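# Thread pull stud into tool holder's tapered end

## Task

Thread the pull stud into the tool holder's tapered end until it is fully seated and snug by hand, without forcing or cross-threading it.

## Robot and tools

Robot: two UR7e-type arms, left_arm and right_arm, each carrying a Robotiq 140 mm two-finger gripper whose fingers cannot fold. Base positions in the scene frame: left_arm at (+0.028, +0.508, +0.050) m, right_arm at (-0.067, -0.435, +0.050) m, both turned only slightly about z.

Frames: the scene frame has its origin at table-top height, midway between the nominal bases, with +z up, +x out over the table and left_arm on the +y side (camera image sides do not follow arm names). Hand poses, velocities and targets of each arm are given in that arm's own base frame. Fixed cameras and the table use the scene frame. The gripper's +z points along the fingers and the fingers open and close along its y axis. end_effector_position is the spot between the pads when closed. Fingertips extend about 33 mm past it at gaps up to 40 mm, and about 9 mm when fully open. Printed poses can be a few cm off.

Row layout (used by execute_actions and move): 20 numbers. The first 10 are left_arm: x, y, z (metres), qw, qx, qy, qz (w first), gripper position, force_limit, speed. The last 10 are the same for right_arm. Pose numbers are an absolute gripper target in that arm's base frame, not an offset. Gripper position runs -1 to +1: +1 is fully open (140 mm), the pads touch near -0.8, and -1 closes until blocked. force_limit runs -1 to +1 (roughly 14 N at -1, 40 N at 0, 58 N at +1 for a slow close). speed runs -1 to +1 (about 30, 140 and 250 mm/s). A faster close squeezes much harder. To hold an arm still, repeat its last reported pose and its last gripper numbers; a 0 counts as a command. Keep the same quaternion in every row to hold orientation.

execute_actions(actions, cameras): actions is a list of actions. Each action is a list of up to 15 rows, one per 1/30 s step; a short list repeats its last row. A target more than 0.6 m from the gripper's start position along any gripper axis makes the action refused. cameras: names, ["all"], or []. An empty actions list returns all cameras plus the scene number.

move(target, speed, blend, stop_force, zero, blocking, cameras): straight-line paths to target, which is one row or a list of up to 15 rows. speed is in m/s, 0.002 to 3.6, default 0.25; turning is capped at twice that in rad/s. blend is a corner-rounding radius in m. stop_force, 3 to 120 N, ends an arm's path when it feels that much push; leave it out when backing off a contact, and do not rely on it while the gripper rotates. zero (default true) re-zeroes before the move. blocking=false returns after about 0.5 s and cannot be combined with stop_force. Moves are capped at 10 s and do not avoid obstacles. The result adds a move: line such as done, off_target, held, fault, plus limits like paced or held.

wait(seconds 0 to 10) lets time pass. stop brakes a running move. zoom_image(camera, region [x0,y0,x1,y1], max 504x504 px) enlarges part of the latest image. zero_wrist_force(arm) tares the wrist sensor. read_manual gives licence texts. finished_scene(scene) ends the scene permanently; the goal must then hold with the robot idle.

Cameras: cam_head_left, cam_head_right, cam_high, cam_low, cam_left_wrist, cam_right_wrist, each 672x504.

Results: end_effector_position and quat, Hand target (where each arm is actually being sent), Tool commands, position_measured in counts (3 open, 230 pads meet), and object_status (0 moving, 1 blocked while opening, 2 blocked while closing, i.e. gripping, 3 reached position or pads met). Wrist force and torque are in gripper axes; a push reads as a force from the surface into the arm. Joint torques follow joint order, and MOTOR HOT warns of overheating.

Avoid: force over about 150 N or joint contact torque over the limits (wrist joints 26.6 N m), which stops the arm for 10 s; wrists can push only about 12 N m. Commanding past a firm contact on a stiff arm faults it. Arms pressing or hitting each other, or a gripper closing on the other's fingers, can fail the task. Don't drop parts, let go while they move, slam, or let anything leave the table. Orientation commands are clipped to 32 degrees from the current one per step. Paths near an arm's own base can flip its posture. Holding loads heats motors.

Each tool is called as name([rows], argument=value, ...), one row to a line, values as JSON.

## Session

execute_actions(actions=[])

Scene clock: 0.00 s.
left_arm: end_effector_position=(+0.6568, +0.3200, +0.3065) position_measured=3 object_status=3 end_effector_quat_wxyz=(-0.357, +0.890, +0.120, +0.258) | right_arm: end_effector_position=(+0.6485, -0.1120, +0.0618) position_measured=3 object_status=3 end_effector_quat_wxyz=(+0.020, +0.894, -0.071, +0.442)
Joint positions: left_arm=[-0.056 -1.389 1.732 -2.414 -0.771 3.034] | right_arm=[-0.529 -1.108 2.325 -3.662 -1.252 2.92]
Joint velocities: within noise
Joint torques (N m): no reading
Wrist force (N): no reading
Wrist torque (N m): no reading
Wrist force, peak (N): no reading
Hand target: left_arm +0.6568, +0.3200, +0.3065; -0.357, +0.890, +0.120, +0.258 | right_arm +0.6485, -0.1120, +0.0618; +0.020, +0.894, -0.071, +0.442
Tool commands: left_gripper/position=+1.0 left_gripper/force_limit=+1.0 left_gripper/speed=+1.0 right_gripper/position=+1.0 right_gripper/force_limit=+1.0 right_gripper/speed=+1.0

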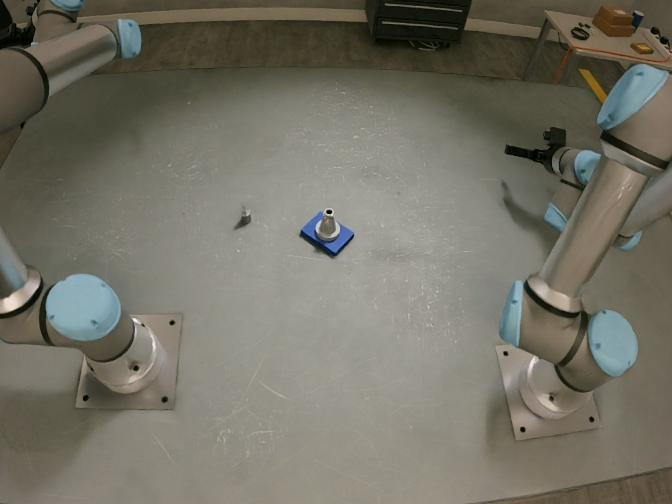

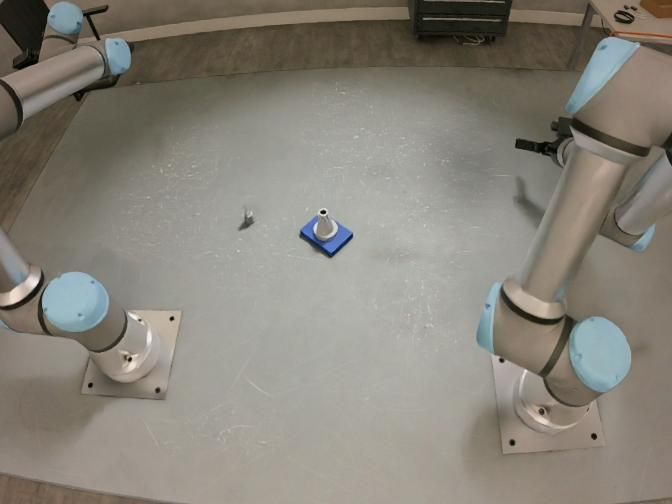

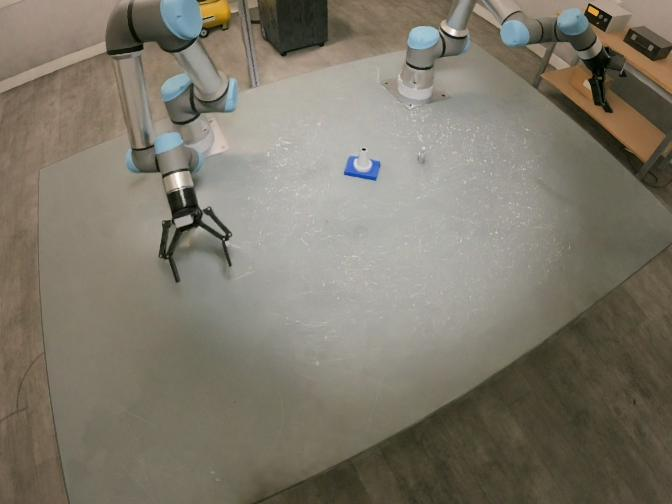

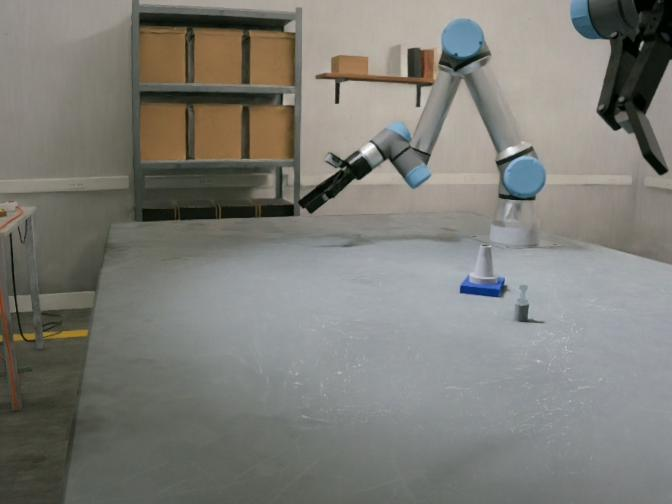

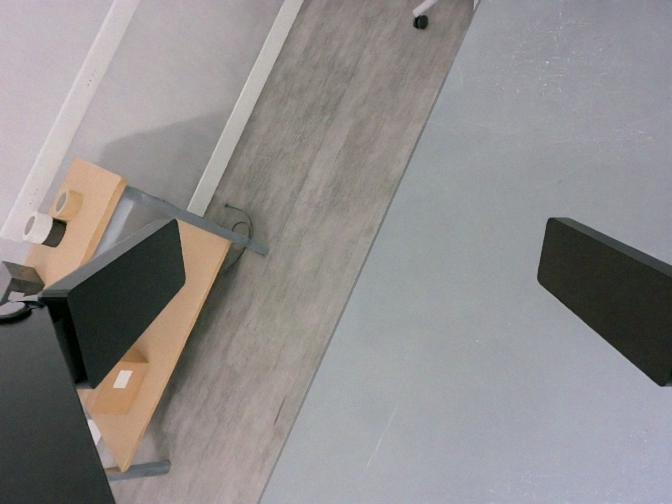

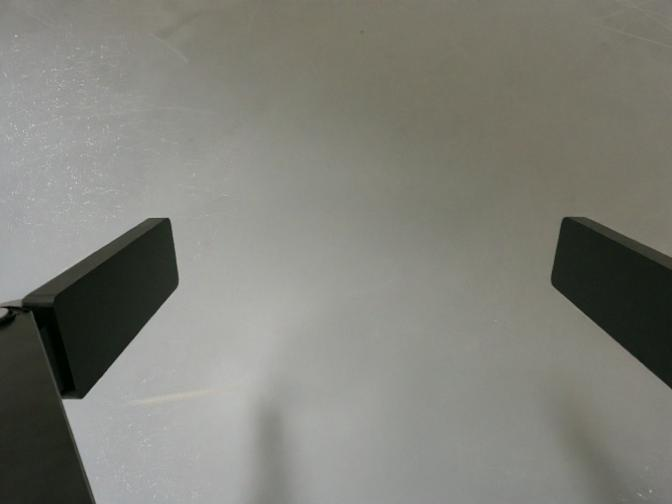

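zoom_image(camera="cam_head_left", region=[220, 180, 370, 280])

zoom_image(camera="cam_low", region=[440, 220, 570, 340])

zoom_image(camera="cam_high", region=[320, 120, 460, 220])

Scaled by 3.360 from the camera's 672x504 image, which has a finer 960x720 frame.

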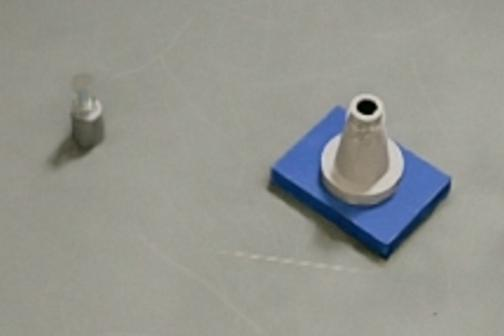

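Scaled by 3.877 from the camera's 672x504 image, which has a finer 960x720 frame.

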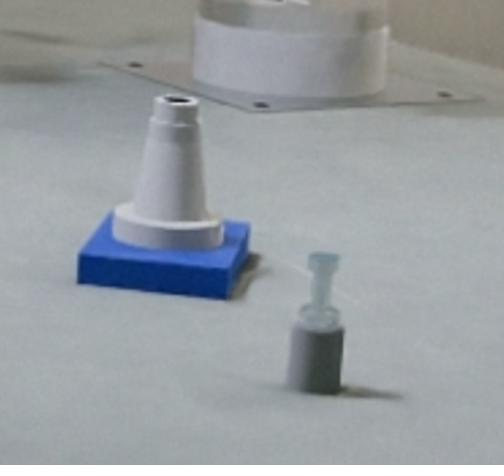

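Scaled by 3.600 from the camera's 672x504 image, which has a finer 960x720 frame.

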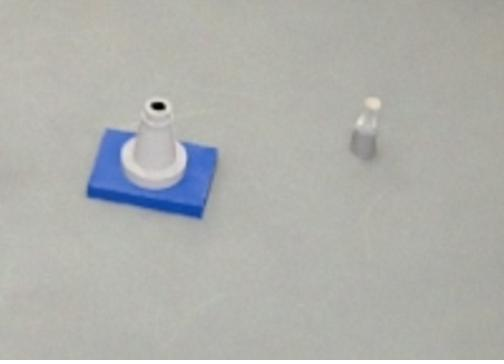

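move(target=[0.33,-0.34,0.36,0,1,0,0,1,1,1,0.6485,-0.1120,0.0618,0.020,0.894,-0.071,0.442,1,1,1], speed=0.4, cameras=["cam_left_wrist","cam_high"])

Scene clock: 28.20 s.
left_arm: end_effector_position=(+0.3301, -0.3400, +0.3600) position_measured=3 object_status=3 end_effector_quat_wxyz=(+0.000, +1.000, +0.000, +0.000) | right_arm: end_effector_position=(+0.6485, -0.1120, +0.0618) position_measured=3 object_status=3 end_effector_quat_wxyz=(+0.020, +0.894, -0.071, +0.442)
Joint positions: left_arm=[-1.085 -1.637 1.419 -1.354 -1.571 2.056] | right_arm=[-0.529 -1.107 2.325 -3.665 -1.253 2.921]
Joint torques (N m): left_arm=[-3.11 -29.1 -20.07 -0.46 -0.03 1.18] | right_arm=[9.05 -19.64 -2.8 -4.89 -1.71 1.38]
Wrist force (N): left_arm=[-0.9 2.5 -1.7] | right_arm=[0.0 -0.3 0.0]
Wrist torque (N m): left_arm=[0.25 -0.22 -0.25] | right_arm=[-0.05 -0.01 -0.10]
Wrist force, peak (N): left_arm=[-2.6 5.3 -2.1] | right_arm=[-0.2 -0.4 -0.2]
Hand target: left_arm +0.3300, -0.3400, +0.3600; +0.000, +1.000, +0.000, +0.000 | right_arm +0.6485, -0.1120, +0.0618; +0.020, +0.894, -0.071, +0.442
Off the commanded pose: left_arm 0.000 m, 0 deg | right_arm 0.000 m, 0 deg.
move: done
Images, in order (width x height): cam_high 672x504, cam_left_wrist 672x504.

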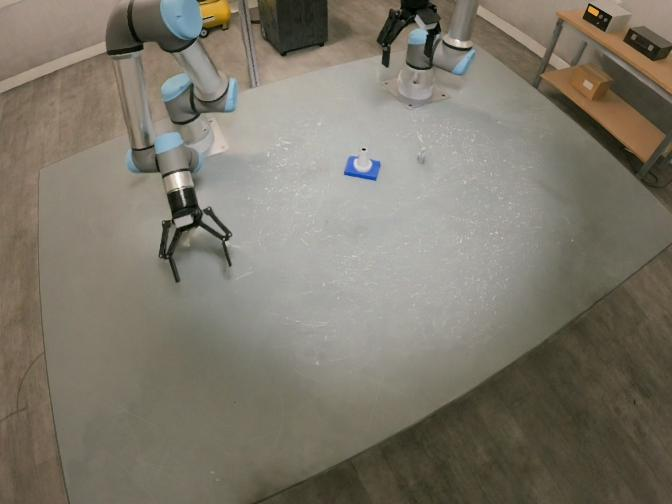

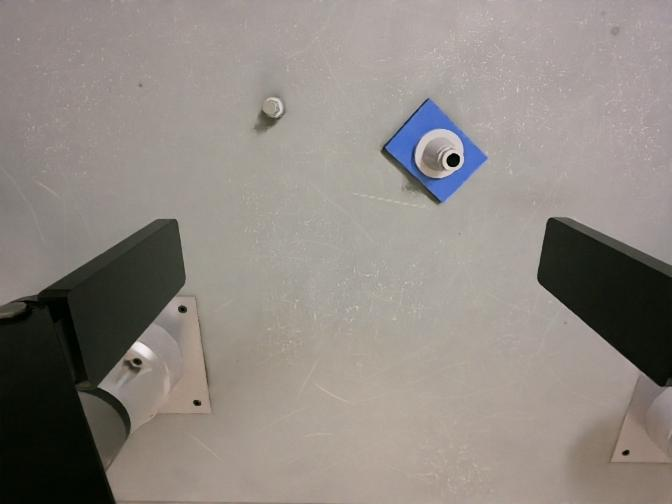

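move(target=[0.355,-0.256,0.12,0,1,0,0,1,1,1,0.6485,-0.1120,0.0618,0.020,0.894,-0.071,0.442,1,1,1], cameras=["cam_left_wrist","cam_low"])

zoom_image(camera="cam_left_wrist", region=[236, 50, 436, 250])

zoom_image(camera="cam_low", region=[440, 220, 560, 340])

Scene clock: 41.43 s.
left_arm: end_effector_position=(+0.3550, -0.2560, +0.1200) position_measured=3 object_status=3 end_effector_quat_wxyz=(+0.000, +1.000, +0.000, +0.000) | right_arm: end_effector_position=(+0.6485, -0.1120, +0.0618) position_measured=3 object_status=3 end_effector_quat_wxyz=(+0.020, +0.894, -0.071, +0.442)
Joint positions: left_arm=[-0.934 -1.673 2.077 -1.974 -1.571 2.207] | right_arm=[-0.529 -1.107 2.325 -3.665 -1.253 2.921]
Joint torques (N m): left_arm=[-5.67 -29.55 -16.83 -4.07 -2.17 -1.57] | right_arm=[6.72 -21.91 -2.73 -2.84 -0.6 0.22]
Wrist force (N): left_arm=[-0.8 2.4 -1.7] | right_arm=[0.1 -0.3 -0.2]
Wrist torque (N m): left_arm=[0.24 -0.24 -0.14] | right_arm=[-0.06 -0.01 -0.10]
Wrist force, peak (N): left_arm=[-1.6 3.8 -4.5] | right_arm=[0.0 -0.5 -0.2]
Hand target: left_arm +0.3550, -0.2560, +0.1200; +0.000, +1.000, +0.000, +0.000 | right_arm +0.6485, -0.1120, +0.0618; +0.020, +0.894, -0.071, +0.442
Off the commanded pose: left_arm 0.000 m, 0 deg | right_arm 0.000 m, 0 deg.
move: done
Images, in order (width x height): cam_low 672x504, cam_left_wrist 672x504.

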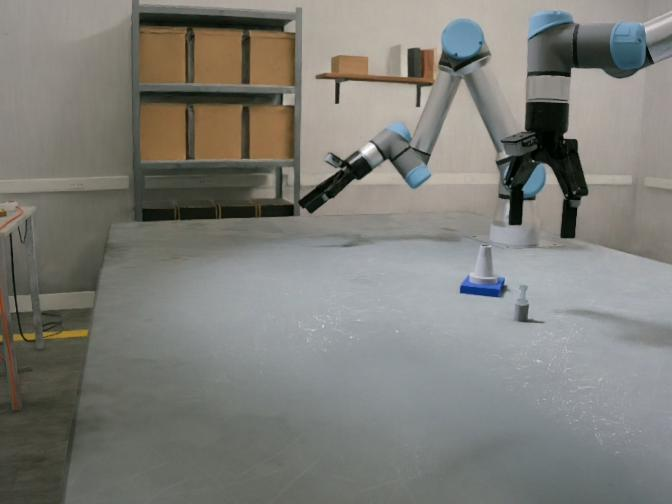

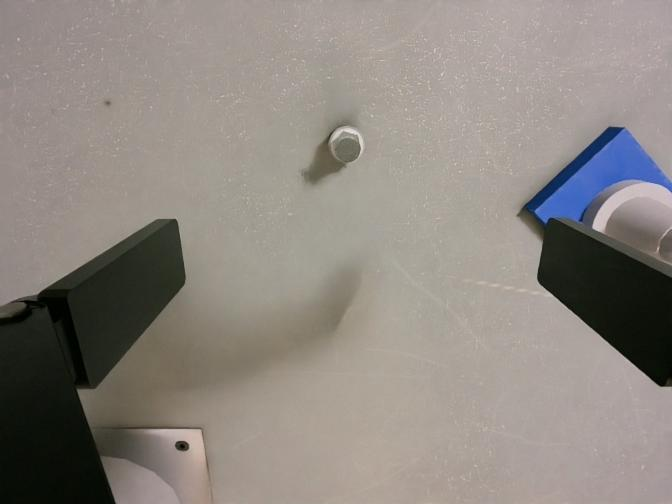

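Scaled by 2.520 from the camera's 672x504 image, which has a finer 960x720 frame.

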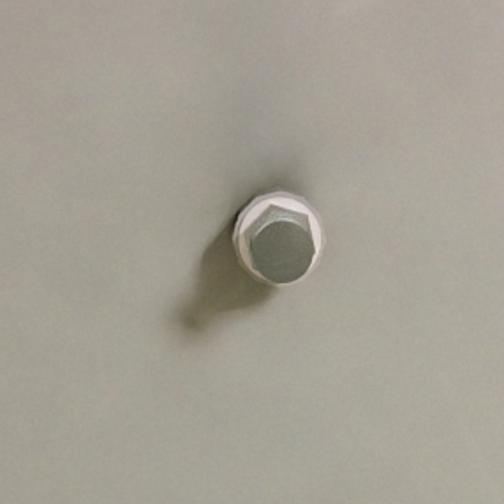

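Scaled by 4.200 from the camera's 672x504 image, which has a finer 960x720 frame.

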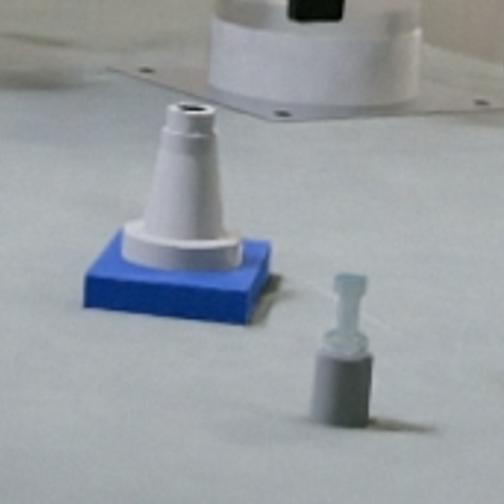

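move([
  [0.355,-0.256,0.2,0,1,0,0,1,1,1,0.5,0.1,0.2,0.5,-0.5,-0.5,-0.5,1,1,1],
  [0.355,-0.256,0.2,0,1,0,0,1,1,1,0.517,0.385,0.06,0.5,-0.5,-0.5,-0.5,1,1,1],
], blend=0.03, speed=0.4, cameras=["cam_right_wrist","cam_high"])

zoom_image(camera="cam_right_wrist", region=[220, 100, 470, 350])

Scene clock: 73.00 s.
left_arm: end_effector_position=(+0.3550, -0.2560, +0.2000) position_measured=3 object_status=3 end_effector_quat_wxyz=(+0.000, +1.000, +0.000, +0.000) | right_arm: end_effector_position=(+0.5170, +0.3849, +0.0600) position_measured=3 object_status=3 end_effector_quat_wxyz=(+0.500, -0.500, -0.500, -0.500)
Joint positions: left_arm=[-0.934 -1.733 1.914 -1.752 -1.571 2.207] | right_arm=[-0.116 -0.849 1.811 -0.962 -0.116 0]
Joint torques (N m): left_arm=[-2.29 -9.63 -18.09 -5.53 -1.61 1.24] | right_arm=[7.21 -49.45 -4.74 1.5 0.88 -0.73]
Wrist force (N): left_arm=[-0.8 2.3 -1.9] | right_arm=[1.6 -0.6 1.5]
Wrist torque (N m): left_arm=[0.22 -0.22 -0.13] | right_arm=[0.09 -0.18 -0.13]
Wrist force, peak (N): left_arm=[-1.0 3.0 -1.9] | right_arm=[-0.6 -0.7 5.1]
Hand target: left_arm +0.3550, -0.2560, +0.2000; +0.000, +1.000, +0.000, +0.000 | right_arm +0.5170, +0.3850, +0.0600; +0.500, -0.500, -0.500, -0.500
Off the commanded pose: left_arm 0.000 m, 0 deg | right_arm 0.000 m, 0 deg.
move: done
Images, in order (width x height): cam_high 672x504, cam_right_wrist 672x504.

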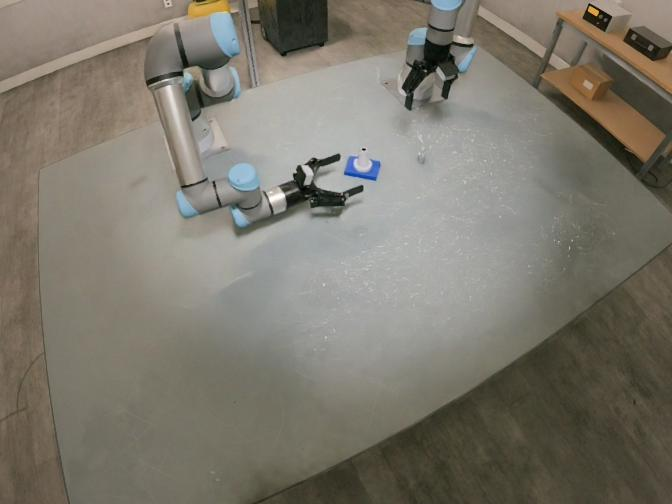

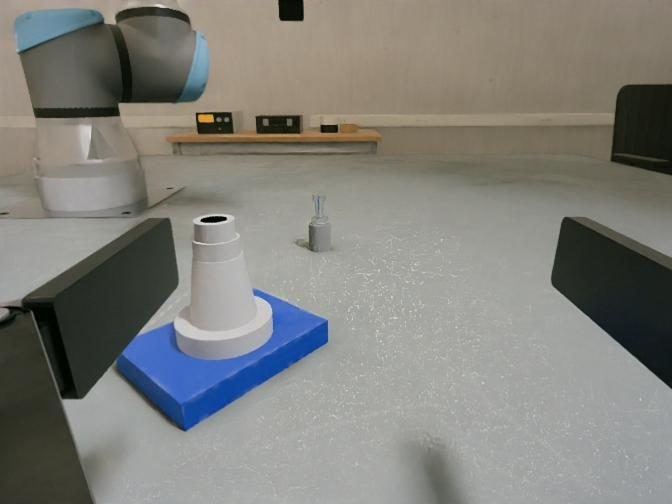

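Scaled by 2.016 from the camera's 672x504 image, which has a finer 960x720 frame.

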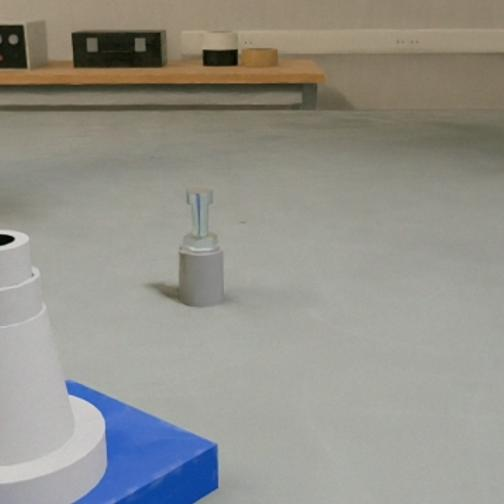

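move([
  [0.3,-0.15,0.06,0,0.989,0.148,0,-1,1,0,0.517,0.315,0.06,0.5,-0.5,-0.5,-0.5,1,1,1],
  [0.3,-0.15,0.01,0,0.989,0.148,0,-1,1,0,0.517,0.315,0.06,0.5,-0.5,-0.5,-0.5,1,1,1],
], blend=0)

move(target=[0.3,-0.15,-0.04,0,0.989,0.148,0,-1,1,0,0.517,0.315,0.06,0.5,-0.5,-0.5,-0.5,1,1,1], speed=0.01, stop_force=5)

move([
  [0.3,-0.15,0.1,0,0.989,0.148,0,0.2,1,0,0.517,0.315,0.06,0.5,-0.5,-0.5,-0.5,1,1,1],
  [0.37,-0.25,0.1,0,0.989,0.148,0,0.2,1,0,0.517,0.315,0.06,0.5,-0.5,-0.5,-0.5,1,1,1],
], cameras=["cam_left_wrist","cam_right_wrist"])

zoom_image(camera="cam_left_wrist", region=[276, 130, 416, 270])

zoom_image(camera="cam_right_wrist", region=[160, 180, 340, 360])

Scene clock: 108.70 s.
left_arm: end_effector_position=(+0.3000, -0.1500, +0.0101) position_measured=233 object_status=3 end_effector_quat_wxyz=(+0.000, +0.989, +0.148, +0.000) | right_arm: end_effector_position=(+0.5170, +0.3150, +0.0600) position_measured=3 object_status=3 end_effector_quat_wxyz=(+0.500, -0.500, -0.500, -0.500)
Joint positions: left_arm=[-0.872 -1.78 2.494 -2.286 -1.571 1.972] | right_arm=[-0.253 -0.857 1.828 -0.972 -0.253 0]
Joint torques (N m): left_arm=[7.59 -5.08 -12.66 -5.15 -2.05 0.95] | right_arm=[8.18 -52.73 -15.32 2.03 0.61 1.31]
Wrist force (N): left_arm=[-1.4 2.3 -1.8] | right_arm=[1.3 -0.6 1.5]
Wrist torque (N m): left_arm=[0.22 -0.12 -0.25] | right_arm=[0.11 -0.09 -0.11]
Wrist force, peak (N): left_arm=[0.0 4.0 -4.0] | right_arm=[1.4 -0.8 2.8]
Hand target: left_arm +0.3000, -0.1500, +0.0100; +0.000, +0.989, +0.148, +0.000 | right_arm +0.5170, +0.3150, +0.0600; +0.500, -0.500, -0.500, -0.500
Off the commanded pose: left_arm 0.000 m, 0 deg | right_arm 0.000 m, 0 deg.
move: done

Scene clock: 112.37 s.
left_arm: end_effector_position=(+0.3000, -0.1500, -0.0163) position_measured=233 object_status=3 end_effector_quat_wxyz=(+0.000, +0.989, +0.148, +0.000) | right_arm: end_effector_position=(+0.5170, +0.3150, +0.0600) position_measured=3 object_status=3 end_effector_quat_wxyz=(+0.500, -0.500, -0.500, -0.500)
Joint positions: left_arm=[-0.872 -1.706 2.534 -2.398 -1.571 1.972] | right_arm=[-0.253 -0.857 1.828 -0.972 -0.253 0]
Joint torques (N m): left_arm=[-4.11 -20.14 -23.22 -0.12 -1.17 -1.64] | right_arm=[9.56 -39.12 -20.72 2.2 -1.9 0.19]
Wrist force (N): left_arm=[-1.4 -0.9 -10.3] | right_arm=[1.4 -0.8 1.5]
Wrist torque (N m): left_arm=[-0.10 -0.31 -0.24] | right_arm=[0.07 -0.11 -0.10]
Wrist force, peak (N): left_arm=[-13.9 -20.7 -68.5] | right_arm=[1.8 -0.7 1.5]
Hand target: left_arm +0.3000, -0.1500, -0.0163; +0.000, +0.989, +0.148, +0.000 | right_arm +0.5170, +0.3150, +0.0600; +0.500, -0.500, -0.500, -0.500
Off the commanded pose: left_arm 0.024 m, 0 deg | right_arm 0.000 m, 0 deg.
move: contact (left_arm)

Scene clock: 114.20 s.
left_arm: end_effector_position=(+0.3699, -0.2500, +0.1000) position_measured=104 object_status=3 end_effector_quat_wxyz=(+0.000, +0.989, +0.148, +0.000) | right_arm: end_effector_position=(+0.5170, +0.3150, +0.0600) position_measured=3 object_status=3 end_effector_quat_wxyz=(+0.500, -0.500, -0.500, -0.500)
Joint positions: left_arm=[-0.897 -1.628 2.092 -2.035 -1.571 1.947] | right_arm=[-0.253 -0.857 1.828 -0.972 -0.253 0]
Joint torques (N m): left_arm=[9.1 -11.83 -30.3 -0.29 -1.85 1.98] | right_arm=[9.41 -33.53 -20.42 2.19 -1.92 0.05]
Wrist force (N): left_arm=[-0.4 0.7 -1.7] | right_arm=[1.5 -0.8 1.2]
Wrist torque (N m): left_arm=[-0.10 -0.31 -0.08] | right_arm=[0.06 -0.13 -0.11]
Wrist force, peak (N): left_arm=[-1.1 0.1 -7.7] | right_arm=[1.4 -0.7 1.5]
Hand target: left_arm +0.3700, -0.2500, +0.1000; +0.000, +0.989, +0.148, +0.000 | right_arm +0.5170, +0.3150, +0.0600; +0.500, -0.500, -0.500, -0.500
Off the commanded pose: left_arm 0.000 m, 0 deg | right_arm 0.000 m, 0 deg.
move: done
Images, in order (width x height): cam_left_wrist 672x504, cam_right_wrist 672x504.

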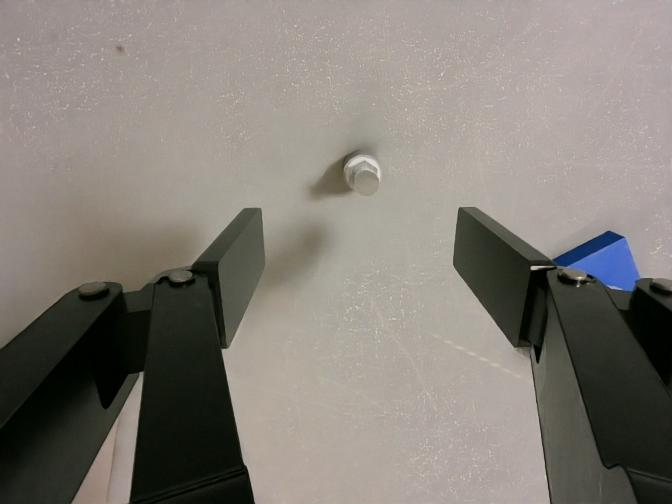

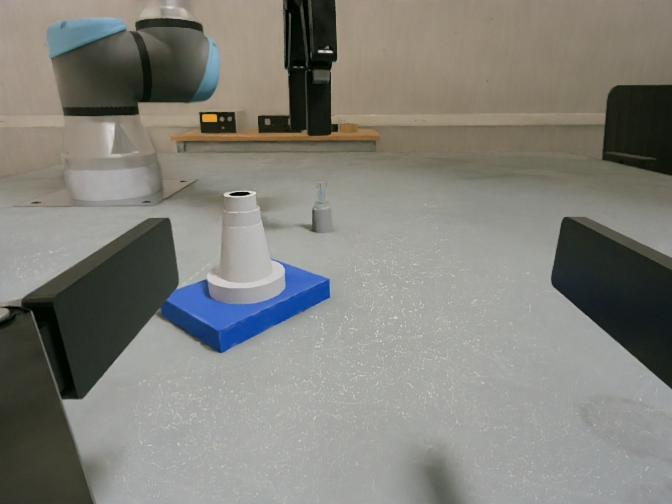

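Scaled by 3.600 from the camera's 672x504 image, which has a finer 960x720 frame.

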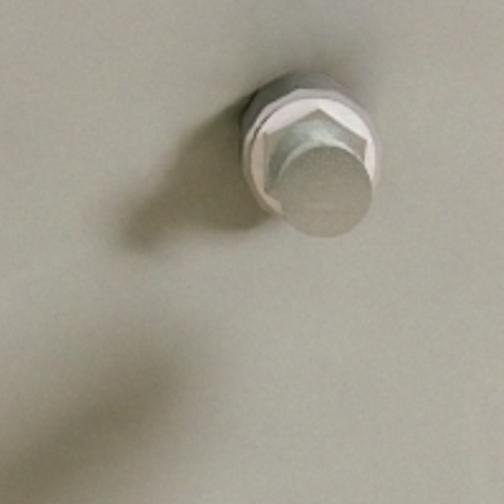

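Scaled by 2.800 from the camera's 672x504 image, which has a finer 960x720 frame.

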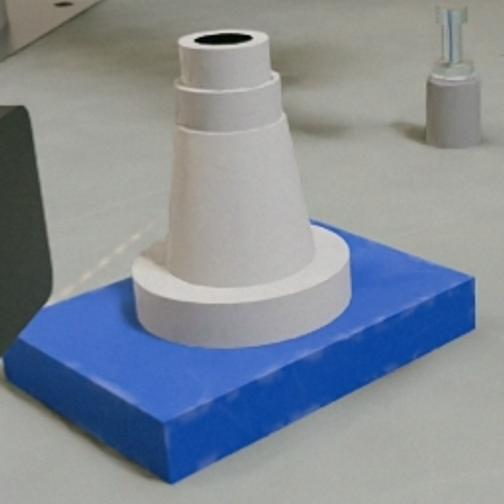

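move([
  [0.385,-0.2525,0.1,0,0.989,0.148,0,-0.3,0,-0.5,0.517,0.315,0.06,0.5,-0.5,-0.5,-0.5,1,1,1],
  [0.385,-0.2525,0.0195,0,0.989,0.148,0,-0.3,0,-0.5,0.517,0.315,0.06,0.5,-0.5,-0.5,-0.5,1,1,1],
], speed=0.12, cameras=["cam_left_wrist","cam_right_wrist"])

zoom_image(camera="cam_left_wrist", region=[256, 200, 456, 400])

zoom_image(camera="cam_right_wrist", region=[270, 150, 370, 250])

Scene clock: 127.47 s.
left_arm: end_effector_position=(+0.3850, -0.2525, +0.0195) position_measured=167 object_status=3 end_effector_quat_wxyz=(+0.000, +0.989, +0.148, +0.000) | right_arm: end_effector_position=(+0.5170, +0.3150, +0.0600) position_measured=3 object_status=3 end_effector_quat_wxyz=(+0.500, -0.500, -0.500, -0.500)
Joint positions: left_arm=[-0.874 -1.47 2.177 -2.278 -1.571 1.97] | right_arm=[-0.253 -0.857 1.828 -0.972 -0.253 0]
Joint torques (N m): left_arm=[4.58 -29.07 -25.02 -2.19 0.9 0.93] | right_arm=[9.71 -29.13 -21.47 2.34 -1.94 0.06]
Wrist force (N): left_arm=[-0.9 0.3 -1.5] | right_arm=[1.4 -0.5 1.4]
Wrist torque (N m): left_arm=[-0.18 -0.21 -0.23] | right_arm=[0.13 -0.12 -0.10]
Wrist force, peak (N): left_arm=[-0.4 0.8 -3.5] | right_arm=[1.4 -0.7 1.6]
Hand target: left_arm +0.3850, -0.2525, +0.0195; +0.000, +0.989, +0.148, +0.000 | right_arm +0.5170, +0.3150, +0.0600; +0.500, -0.500, -0.500, -0.500
Off the commanded pose: left_arm 0.000 m, 0 deg | right_arm 0.000 m, 0 deg.
move: done
Images, in order (width x height): cam_left_wrist 672x504, cam_right_wrist 672x504.

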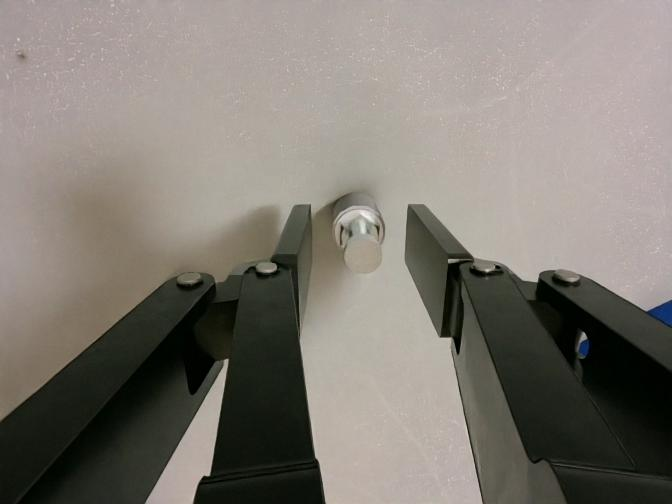

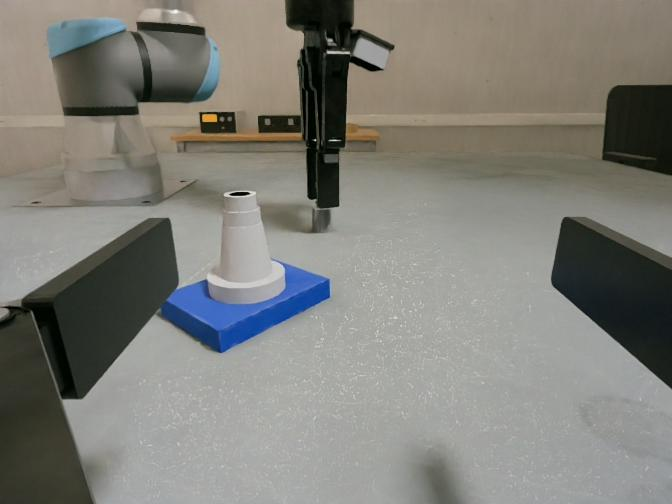

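Scaled by 2.520 from the camera's 672x504 image, which has a finer 960x720 frame.

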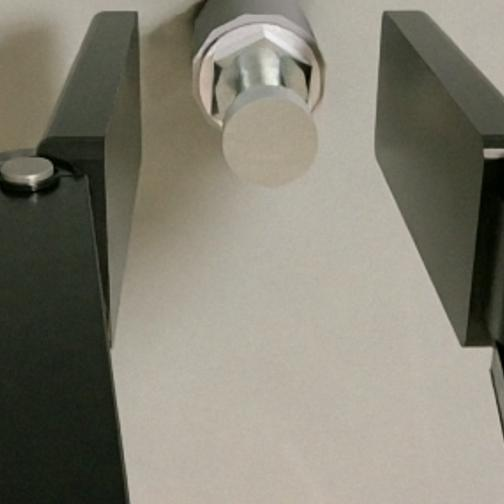

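Scaled by 5.040 from the camera's 672x504 image, which has a finer 960x720 frame.

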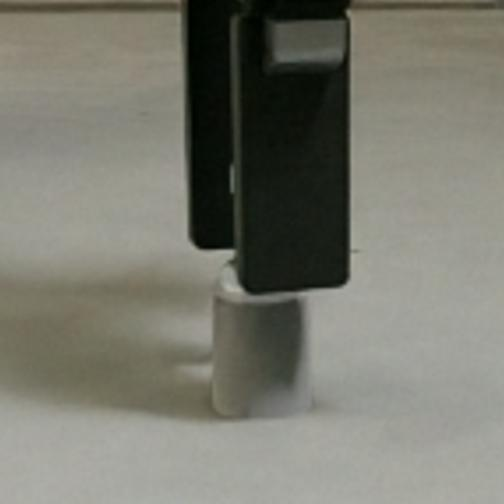

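move(target=[0.385,-0.2525,0.0195,0,0.989,0.148,0,-1,0,-1,0.517,0.315,0.06,0.5,-0.5,-0.5,-0.5,1,1,1])

move(target=[0.385,-0.2525,0.16,0,0.989,0.148,0,-1,0,-1,0.517,0.315,0.06,0.5,-0.5,-0.5,-0.5,1,1,1], speed=0.1, cameras=["cam_left_wrist","cam_right_wrist"])

zoom_image(camera="cam_left_wrist", region=[286, 160, 436, 310])

zoom_image(camera="cam_right_wrist", region=[270, 100, 390, 220])

Scene clock: 140.70 s.
left_arm: end_effector_position=(+0.3850, -0.2525, +0.0195) position_measured=208 object_status=0 end_effector_quat_wxyz=(+0.000, +0.989, +0.148, +0.000) | right_arm: end_effector_position=(+0.5170, +0.3150, +0.0600) position_measured=3 object_status=3 end_effector_quat_wxyz=(+0.500, -0.500, -0.500, -0.500)
Joint positions: left_arm=[-0.874 -1.47 2.177 -2.278 -1.571 1.97] | right_arm=[-0.253 -0.857 1.828 -0.972 -0.253 0]
Joint torques (N m): left_arm=[8.42 -26.61 -24.73 -4.9 1.82 1.66] | right_arm=[9.19 -29.8 -21.17 2.22 -1.93 0]
Wrist force (N): left_arm=[-1.0 -1.0 -9.4] | right_arm=[1.3 -0.6 1.2]
Wrist torque (N m): left_arm=[-0.13 -0.33 -0.23] | right_arm=[0.12 -0.09 -0.10]
Wrist force, peak (N): left_arm=[-1.4 -0.9 -10.0] | right_arm=[1.5 -0.7 1.6]
Hand target: left_arm +0.3850, -0.2525, +0.0195; +0.000, +0.989, +0.148, +0.000 | right_arm +0.5170, +0.3150, +0.0600; +0.500, -0.500, -0.500, -0.500
Off the commanded pose: left_arm 0.000 m, 0 deg | right_arm 0.000 m, 0 deg.
move: done

Scene clock: 142.57 s.
left_arm: end_effector_position=(+0.3850, -0.2525, +0.1600) position_measured=208 object_status=2 end_effector_quat_wxyz=(+0.000, +0.989, +0.148, +0.000) | right_arm: end_effector_position=(+0.5170, +0.3150, +0.0600) position_measured=3 object_status=3 end_effector_quat_wxyz=(+0.500, -0.500, -0.500, -0.500)
Joint positions: left_arm=[-0.874 -1.651 1.948 -1.869 -1.571 1.97] | right_arm=[-0.253 -0.857 1.828 -0.972 -0.253 0]
Joint torques (N m): left_arm=[-3.84 -12.37 -21.85 -4.27 1.33 -1.6] | right_arm=[9.41 -28.96 -20.63 2.17 -2.04 -0.02]
Wrist force (N): left_arm=[-0.7 0.6 -1.1] | right_arm=[1.1 -0.8 1.6]
Wrist torque (N m): left_arm=[-0.14 -0.26 -0.22] | right_arm=[0.08 -0.06 -0.11]
Wrist force, peak (N): left_arm=[-1.1 -1.1 -8.7] | right_arm=[1.5 -0.8 1.3]
Hand target: left_arm +0.3850, -0.2525, +0.1600; +0.000, +0.989, +0.148, +0.000 | right_arm +0.5170, +0.3150, +0.0600; +0.500, -0.500, -0.500, -0.500
Off the commanded pose: left_arm 0.000 m, 0 deg | right_arm 0.000 m, 0 deg.
move: done
Images, in order (width x height): cam_left_wrist 672x504, cam_right_wrist 672x504.

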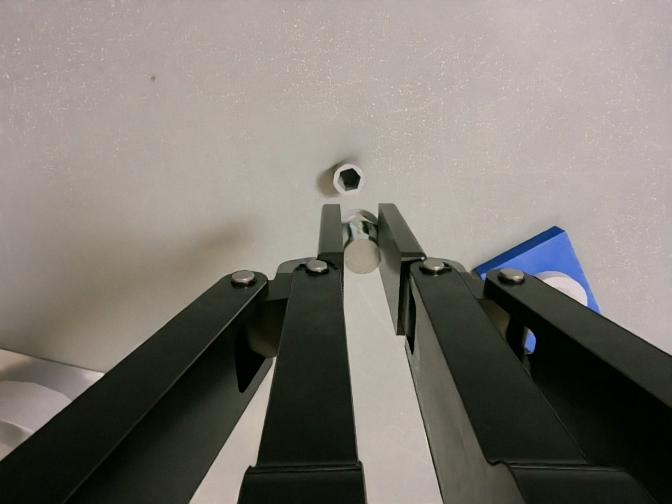

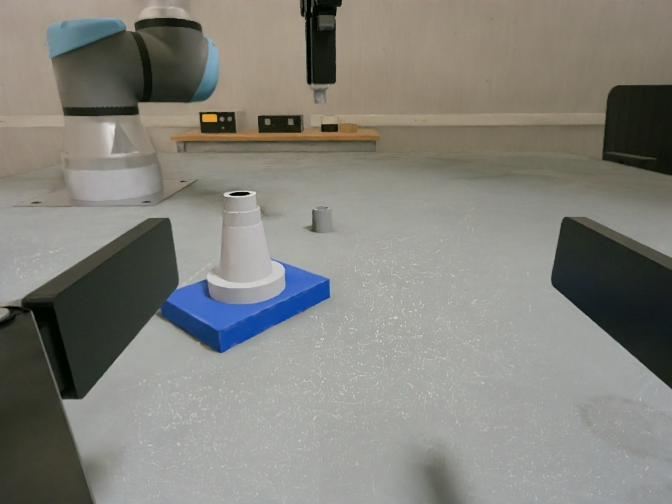

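Scaled by 3.360 from the camera's 672x504 image, which has a finer 960x720 frame.

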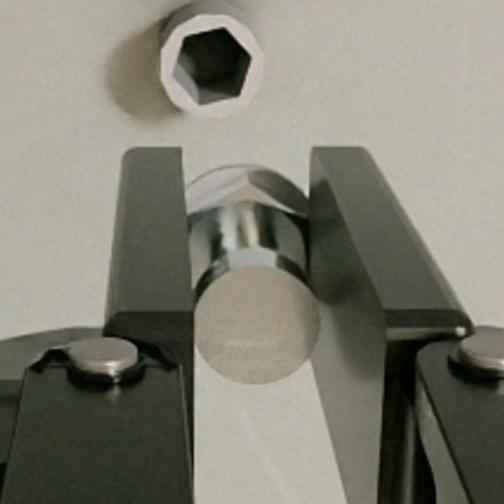

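Scaled by 4.200 from the camera's 672x504 image, which has a finer 960x720 frame.

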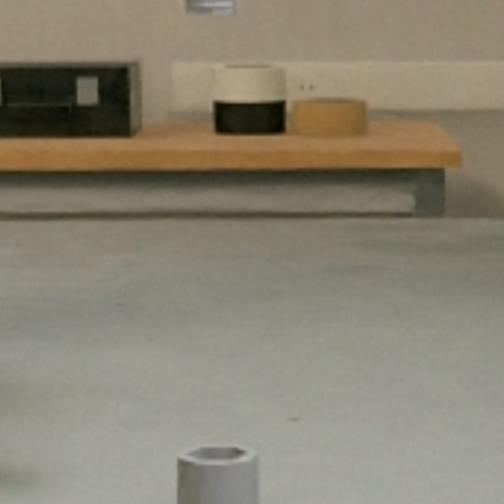

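move([
  [0.385,-0.2525,0.17,0,0.595,0.804,0,-1,0,-1,0.517,0.315,0.06,0.5,-0.5,-0.5,-0.5,1,1,1],
  [0.385,-0.2525,0.17,0,-0.148,0.989,0,-1,0,-1,0.517,0.315,0.06,0.5,-0.5,-0.5,-0.5,1,1,1],
  [0.385,-0.2525,0.17,0,-0.804,0.595,0,-1,0,-1,0.517,0.315,0.06,0.5,-0.5,-0.5,-0.5,1,1,1],
  [0.36,-0.35,0.17,0,-0.989,-0.148,0,-1,0,-1,0.517,0.315,0.06,0.5,-0.5,-0.5,-0.5,1,1,1],
  [0.3305,-0.48,0.17,0,-0.695,-0.719,0,-1,0,-1,0.517,0.315,0.06,0.5,-0.5,-0.5,-0.5,1,1,1],
], speed=0.6, blend=[0.01,0.01,0.01,0.01,0], cameras=["cam_left_wrist","cam_right_wrist"])

zoom_image(camera="cam_left_wrist", region=[276, 80, 436, 240])

zoom_image(camera="cam_right_wrist", region=[160, 80, 320, 240])

Scene clock: 175.37 s.
left_arm: end_effector_position=(+0.3305, -0.4800, +0.1700) position_measured=208 object_status=2 end_effector_quat_wxyz=(+0.000, +0.695, +0.719, +0.000) | right_arm: end_effector_position=(+0.5170, +0.3150, +0.0600) position_measured=3 object_status=3 end_effector_quat_wxyz=(+0.500, -0.500, -0.500, -0.500)
Joint positions: left_arm=[-1.199 -1.363 1.613 -1.821 -1.571 -5.945] | right_arm=[-0.253 -0.857 1.828 -0.972 -0.253 0]
Joint torques (N m): left_arm=[9.34 -45.08 -18.02 -5.06 -0.72 -1.75] | right_arm=[9.53 -29.98 -20.41 2.26 -1.8 -0.06]
Wrist force (N): left_arm=[-0.6 0.5 -0.9] | right_arm=[1.3 -0.7 1.2]
Wrist torque (N m): left_arm=[-0.16 -0.28 -0.29] | right_arm=[0.09 -0.09 -0.10]
Wrist force, peak (N): left_arm=[-1.8 0.3 -1.0] | right_arm=[1.7 -0.7 1.3]
Hand target: left_arm +0.3305, -0.4800, +0.1700; +0.000, +0.695, +0.719, +0.000 | right_arm +0.5170, +0.3150, +0.0600; +0.500, -0.500, -0.500, -0.500
Off the commanded pose: left_arm 0.000 m, 0 deg | right_arm 0.000 m, 0 deg.
move: done
Images, in order (width x height): cam_left_wrist 672x504, cam_right_wrist 672x504.

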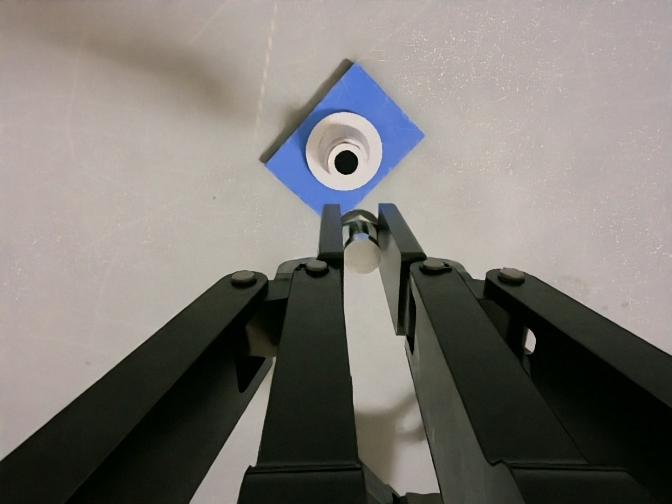

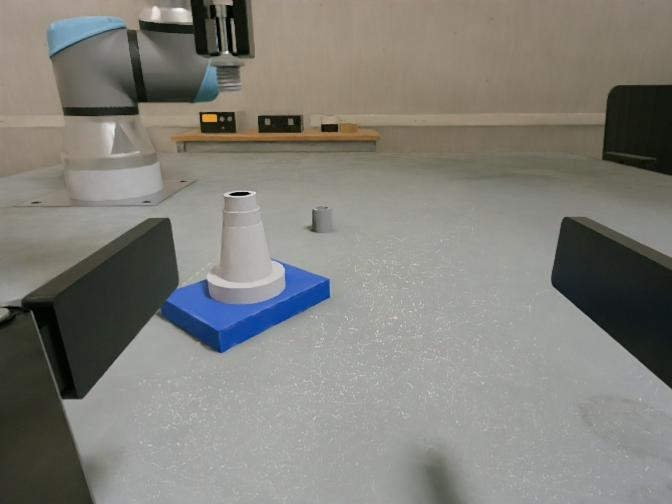

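Scaled by 3.150 from the camera's 672x504 image, which has a finer 960x720 frame.

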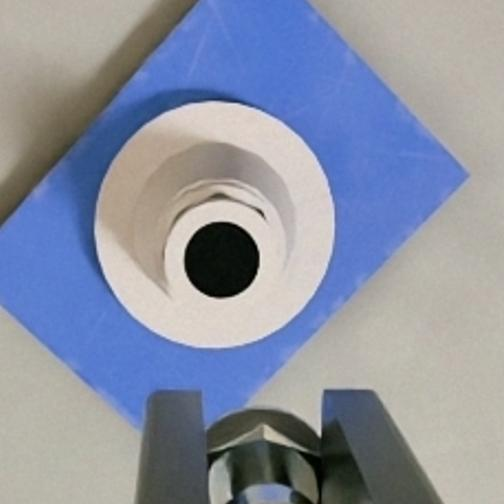

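Scaled by 3.150 from the camera's 672x504 image, which has a finer 960x720 frame.

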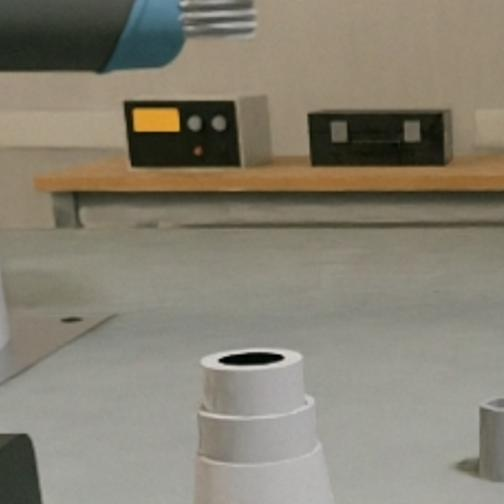

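move(target=[0.3269,-0.4593,0.125,0,0.695,0.719,0,-1,0,-1,0.517,0.315,0.06,0.5,-0.5,-0.5,-0.5,1,1,1], speed=0.1, cameras=["cam_left_wrist","cam_right_wrist","cam_high"])

zoom_image(camera="cam_right_wrist", region=[190, 120, 290, 220])

zoom_image(camera="cam_high", region=[320, 90, 410, 180])

Scene clock: 190.50 s.
left_arm: end_effector_position=(+0.3270, -0.4593, +0.1251) position_measured=208 object_status=2 end_effector_quat_wxyz=(+0.000, +0.695, +0.719, +0.000) | right_arm: end_effector_position=(+0.5170, +0.3150, +0.0600) position_measured=3 object_status=3 end_effector_quat_wxyz=(+0.500, -0.500, -0.500, -0.500)
Joint positions: left_arm=[-1.191 -1.374 1.748 -1.945 -1.571 -5.937] | right_arm=[-0.253 -0.857 1.828 -0.972 -0.253 0]
Joint torques (N m): left_arm=[-5.01 -37.93 -25.24 -0.92 -0.77 -1.23] | right_arm=[9.25 -29.91 -20.86 2.17 -1.82 -0.02]
Wrist force (N): left_arm=[-0.4 0.8 -1.2] | right_arm=[1.2 -0.5 1.4]
Wrist torque (N m): left_arm=[-0.11 -0.32 -0.29] | right_arm=[0.13 -0.08 -0.10]
Wrist force, peak (N): left_arm=[-1.4 1.1 -2.3] | right_arm=[1.5 -0.6 1.6]
Hand target: left_arm +0.3269, -0.4593, +0.1250; +0.000, +0.695, +0.719, +0.000 | right_arm +0.5170, +0.3150, +0.0600; +0.500, -0.500, -0.500, -0.500
Off the commanded pose: left_arm 0.000 m, 0 deg | right_arm 0.000 m, 0 deg.
move: done
Images, in order (width x height): cam_high 672x504, cam_left_wrist 672x504, cam_right_wrist 672x504.

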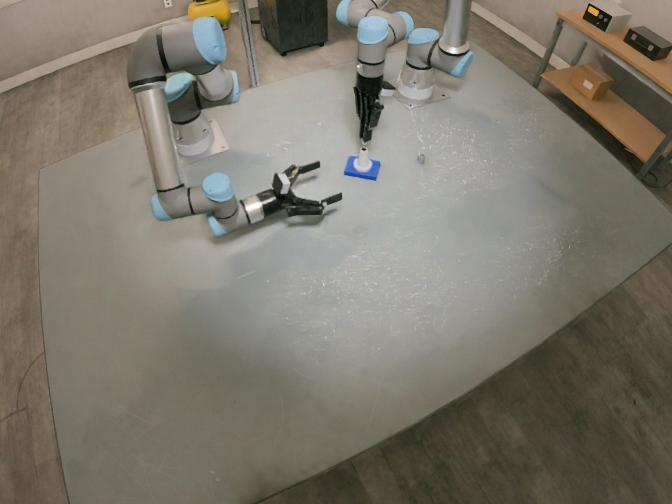

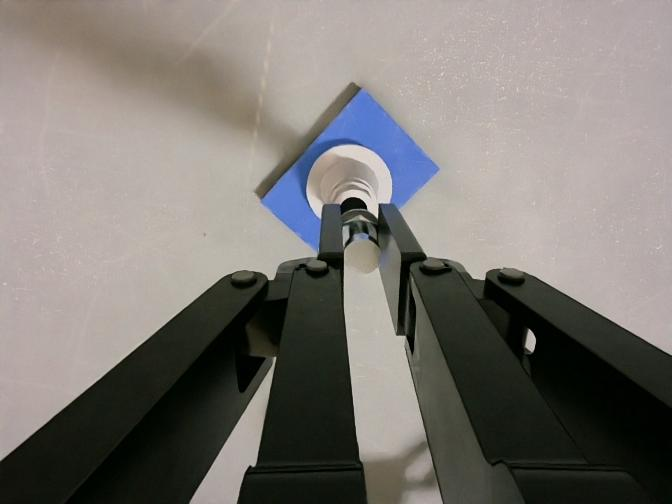

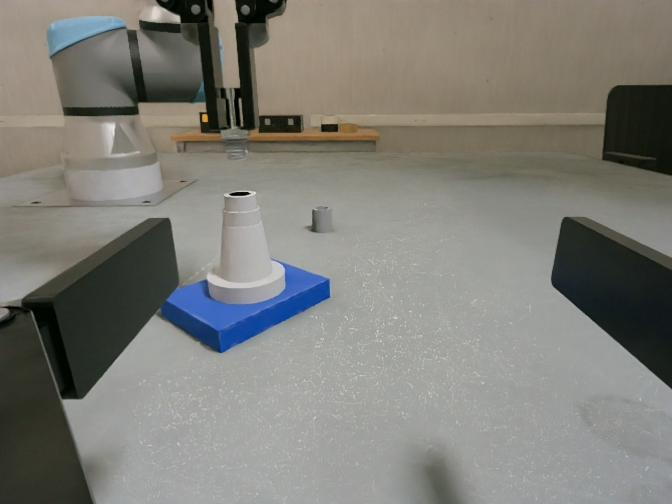

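Scaled by 5.040 from the camera's 672x504 image, which has a finer 960x720 frame.

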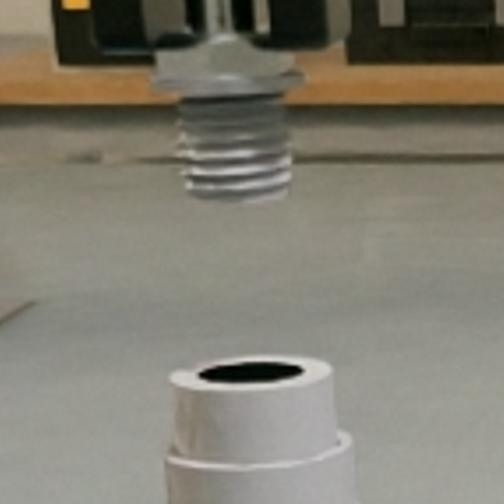

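Scaled by 5.600 from the camera's 672x504 image, which has a finer 960x720 frame.

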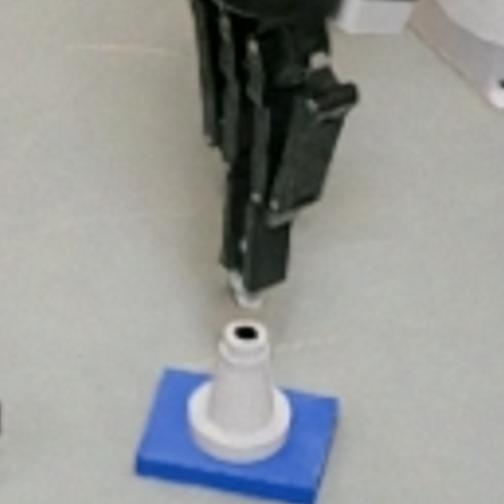

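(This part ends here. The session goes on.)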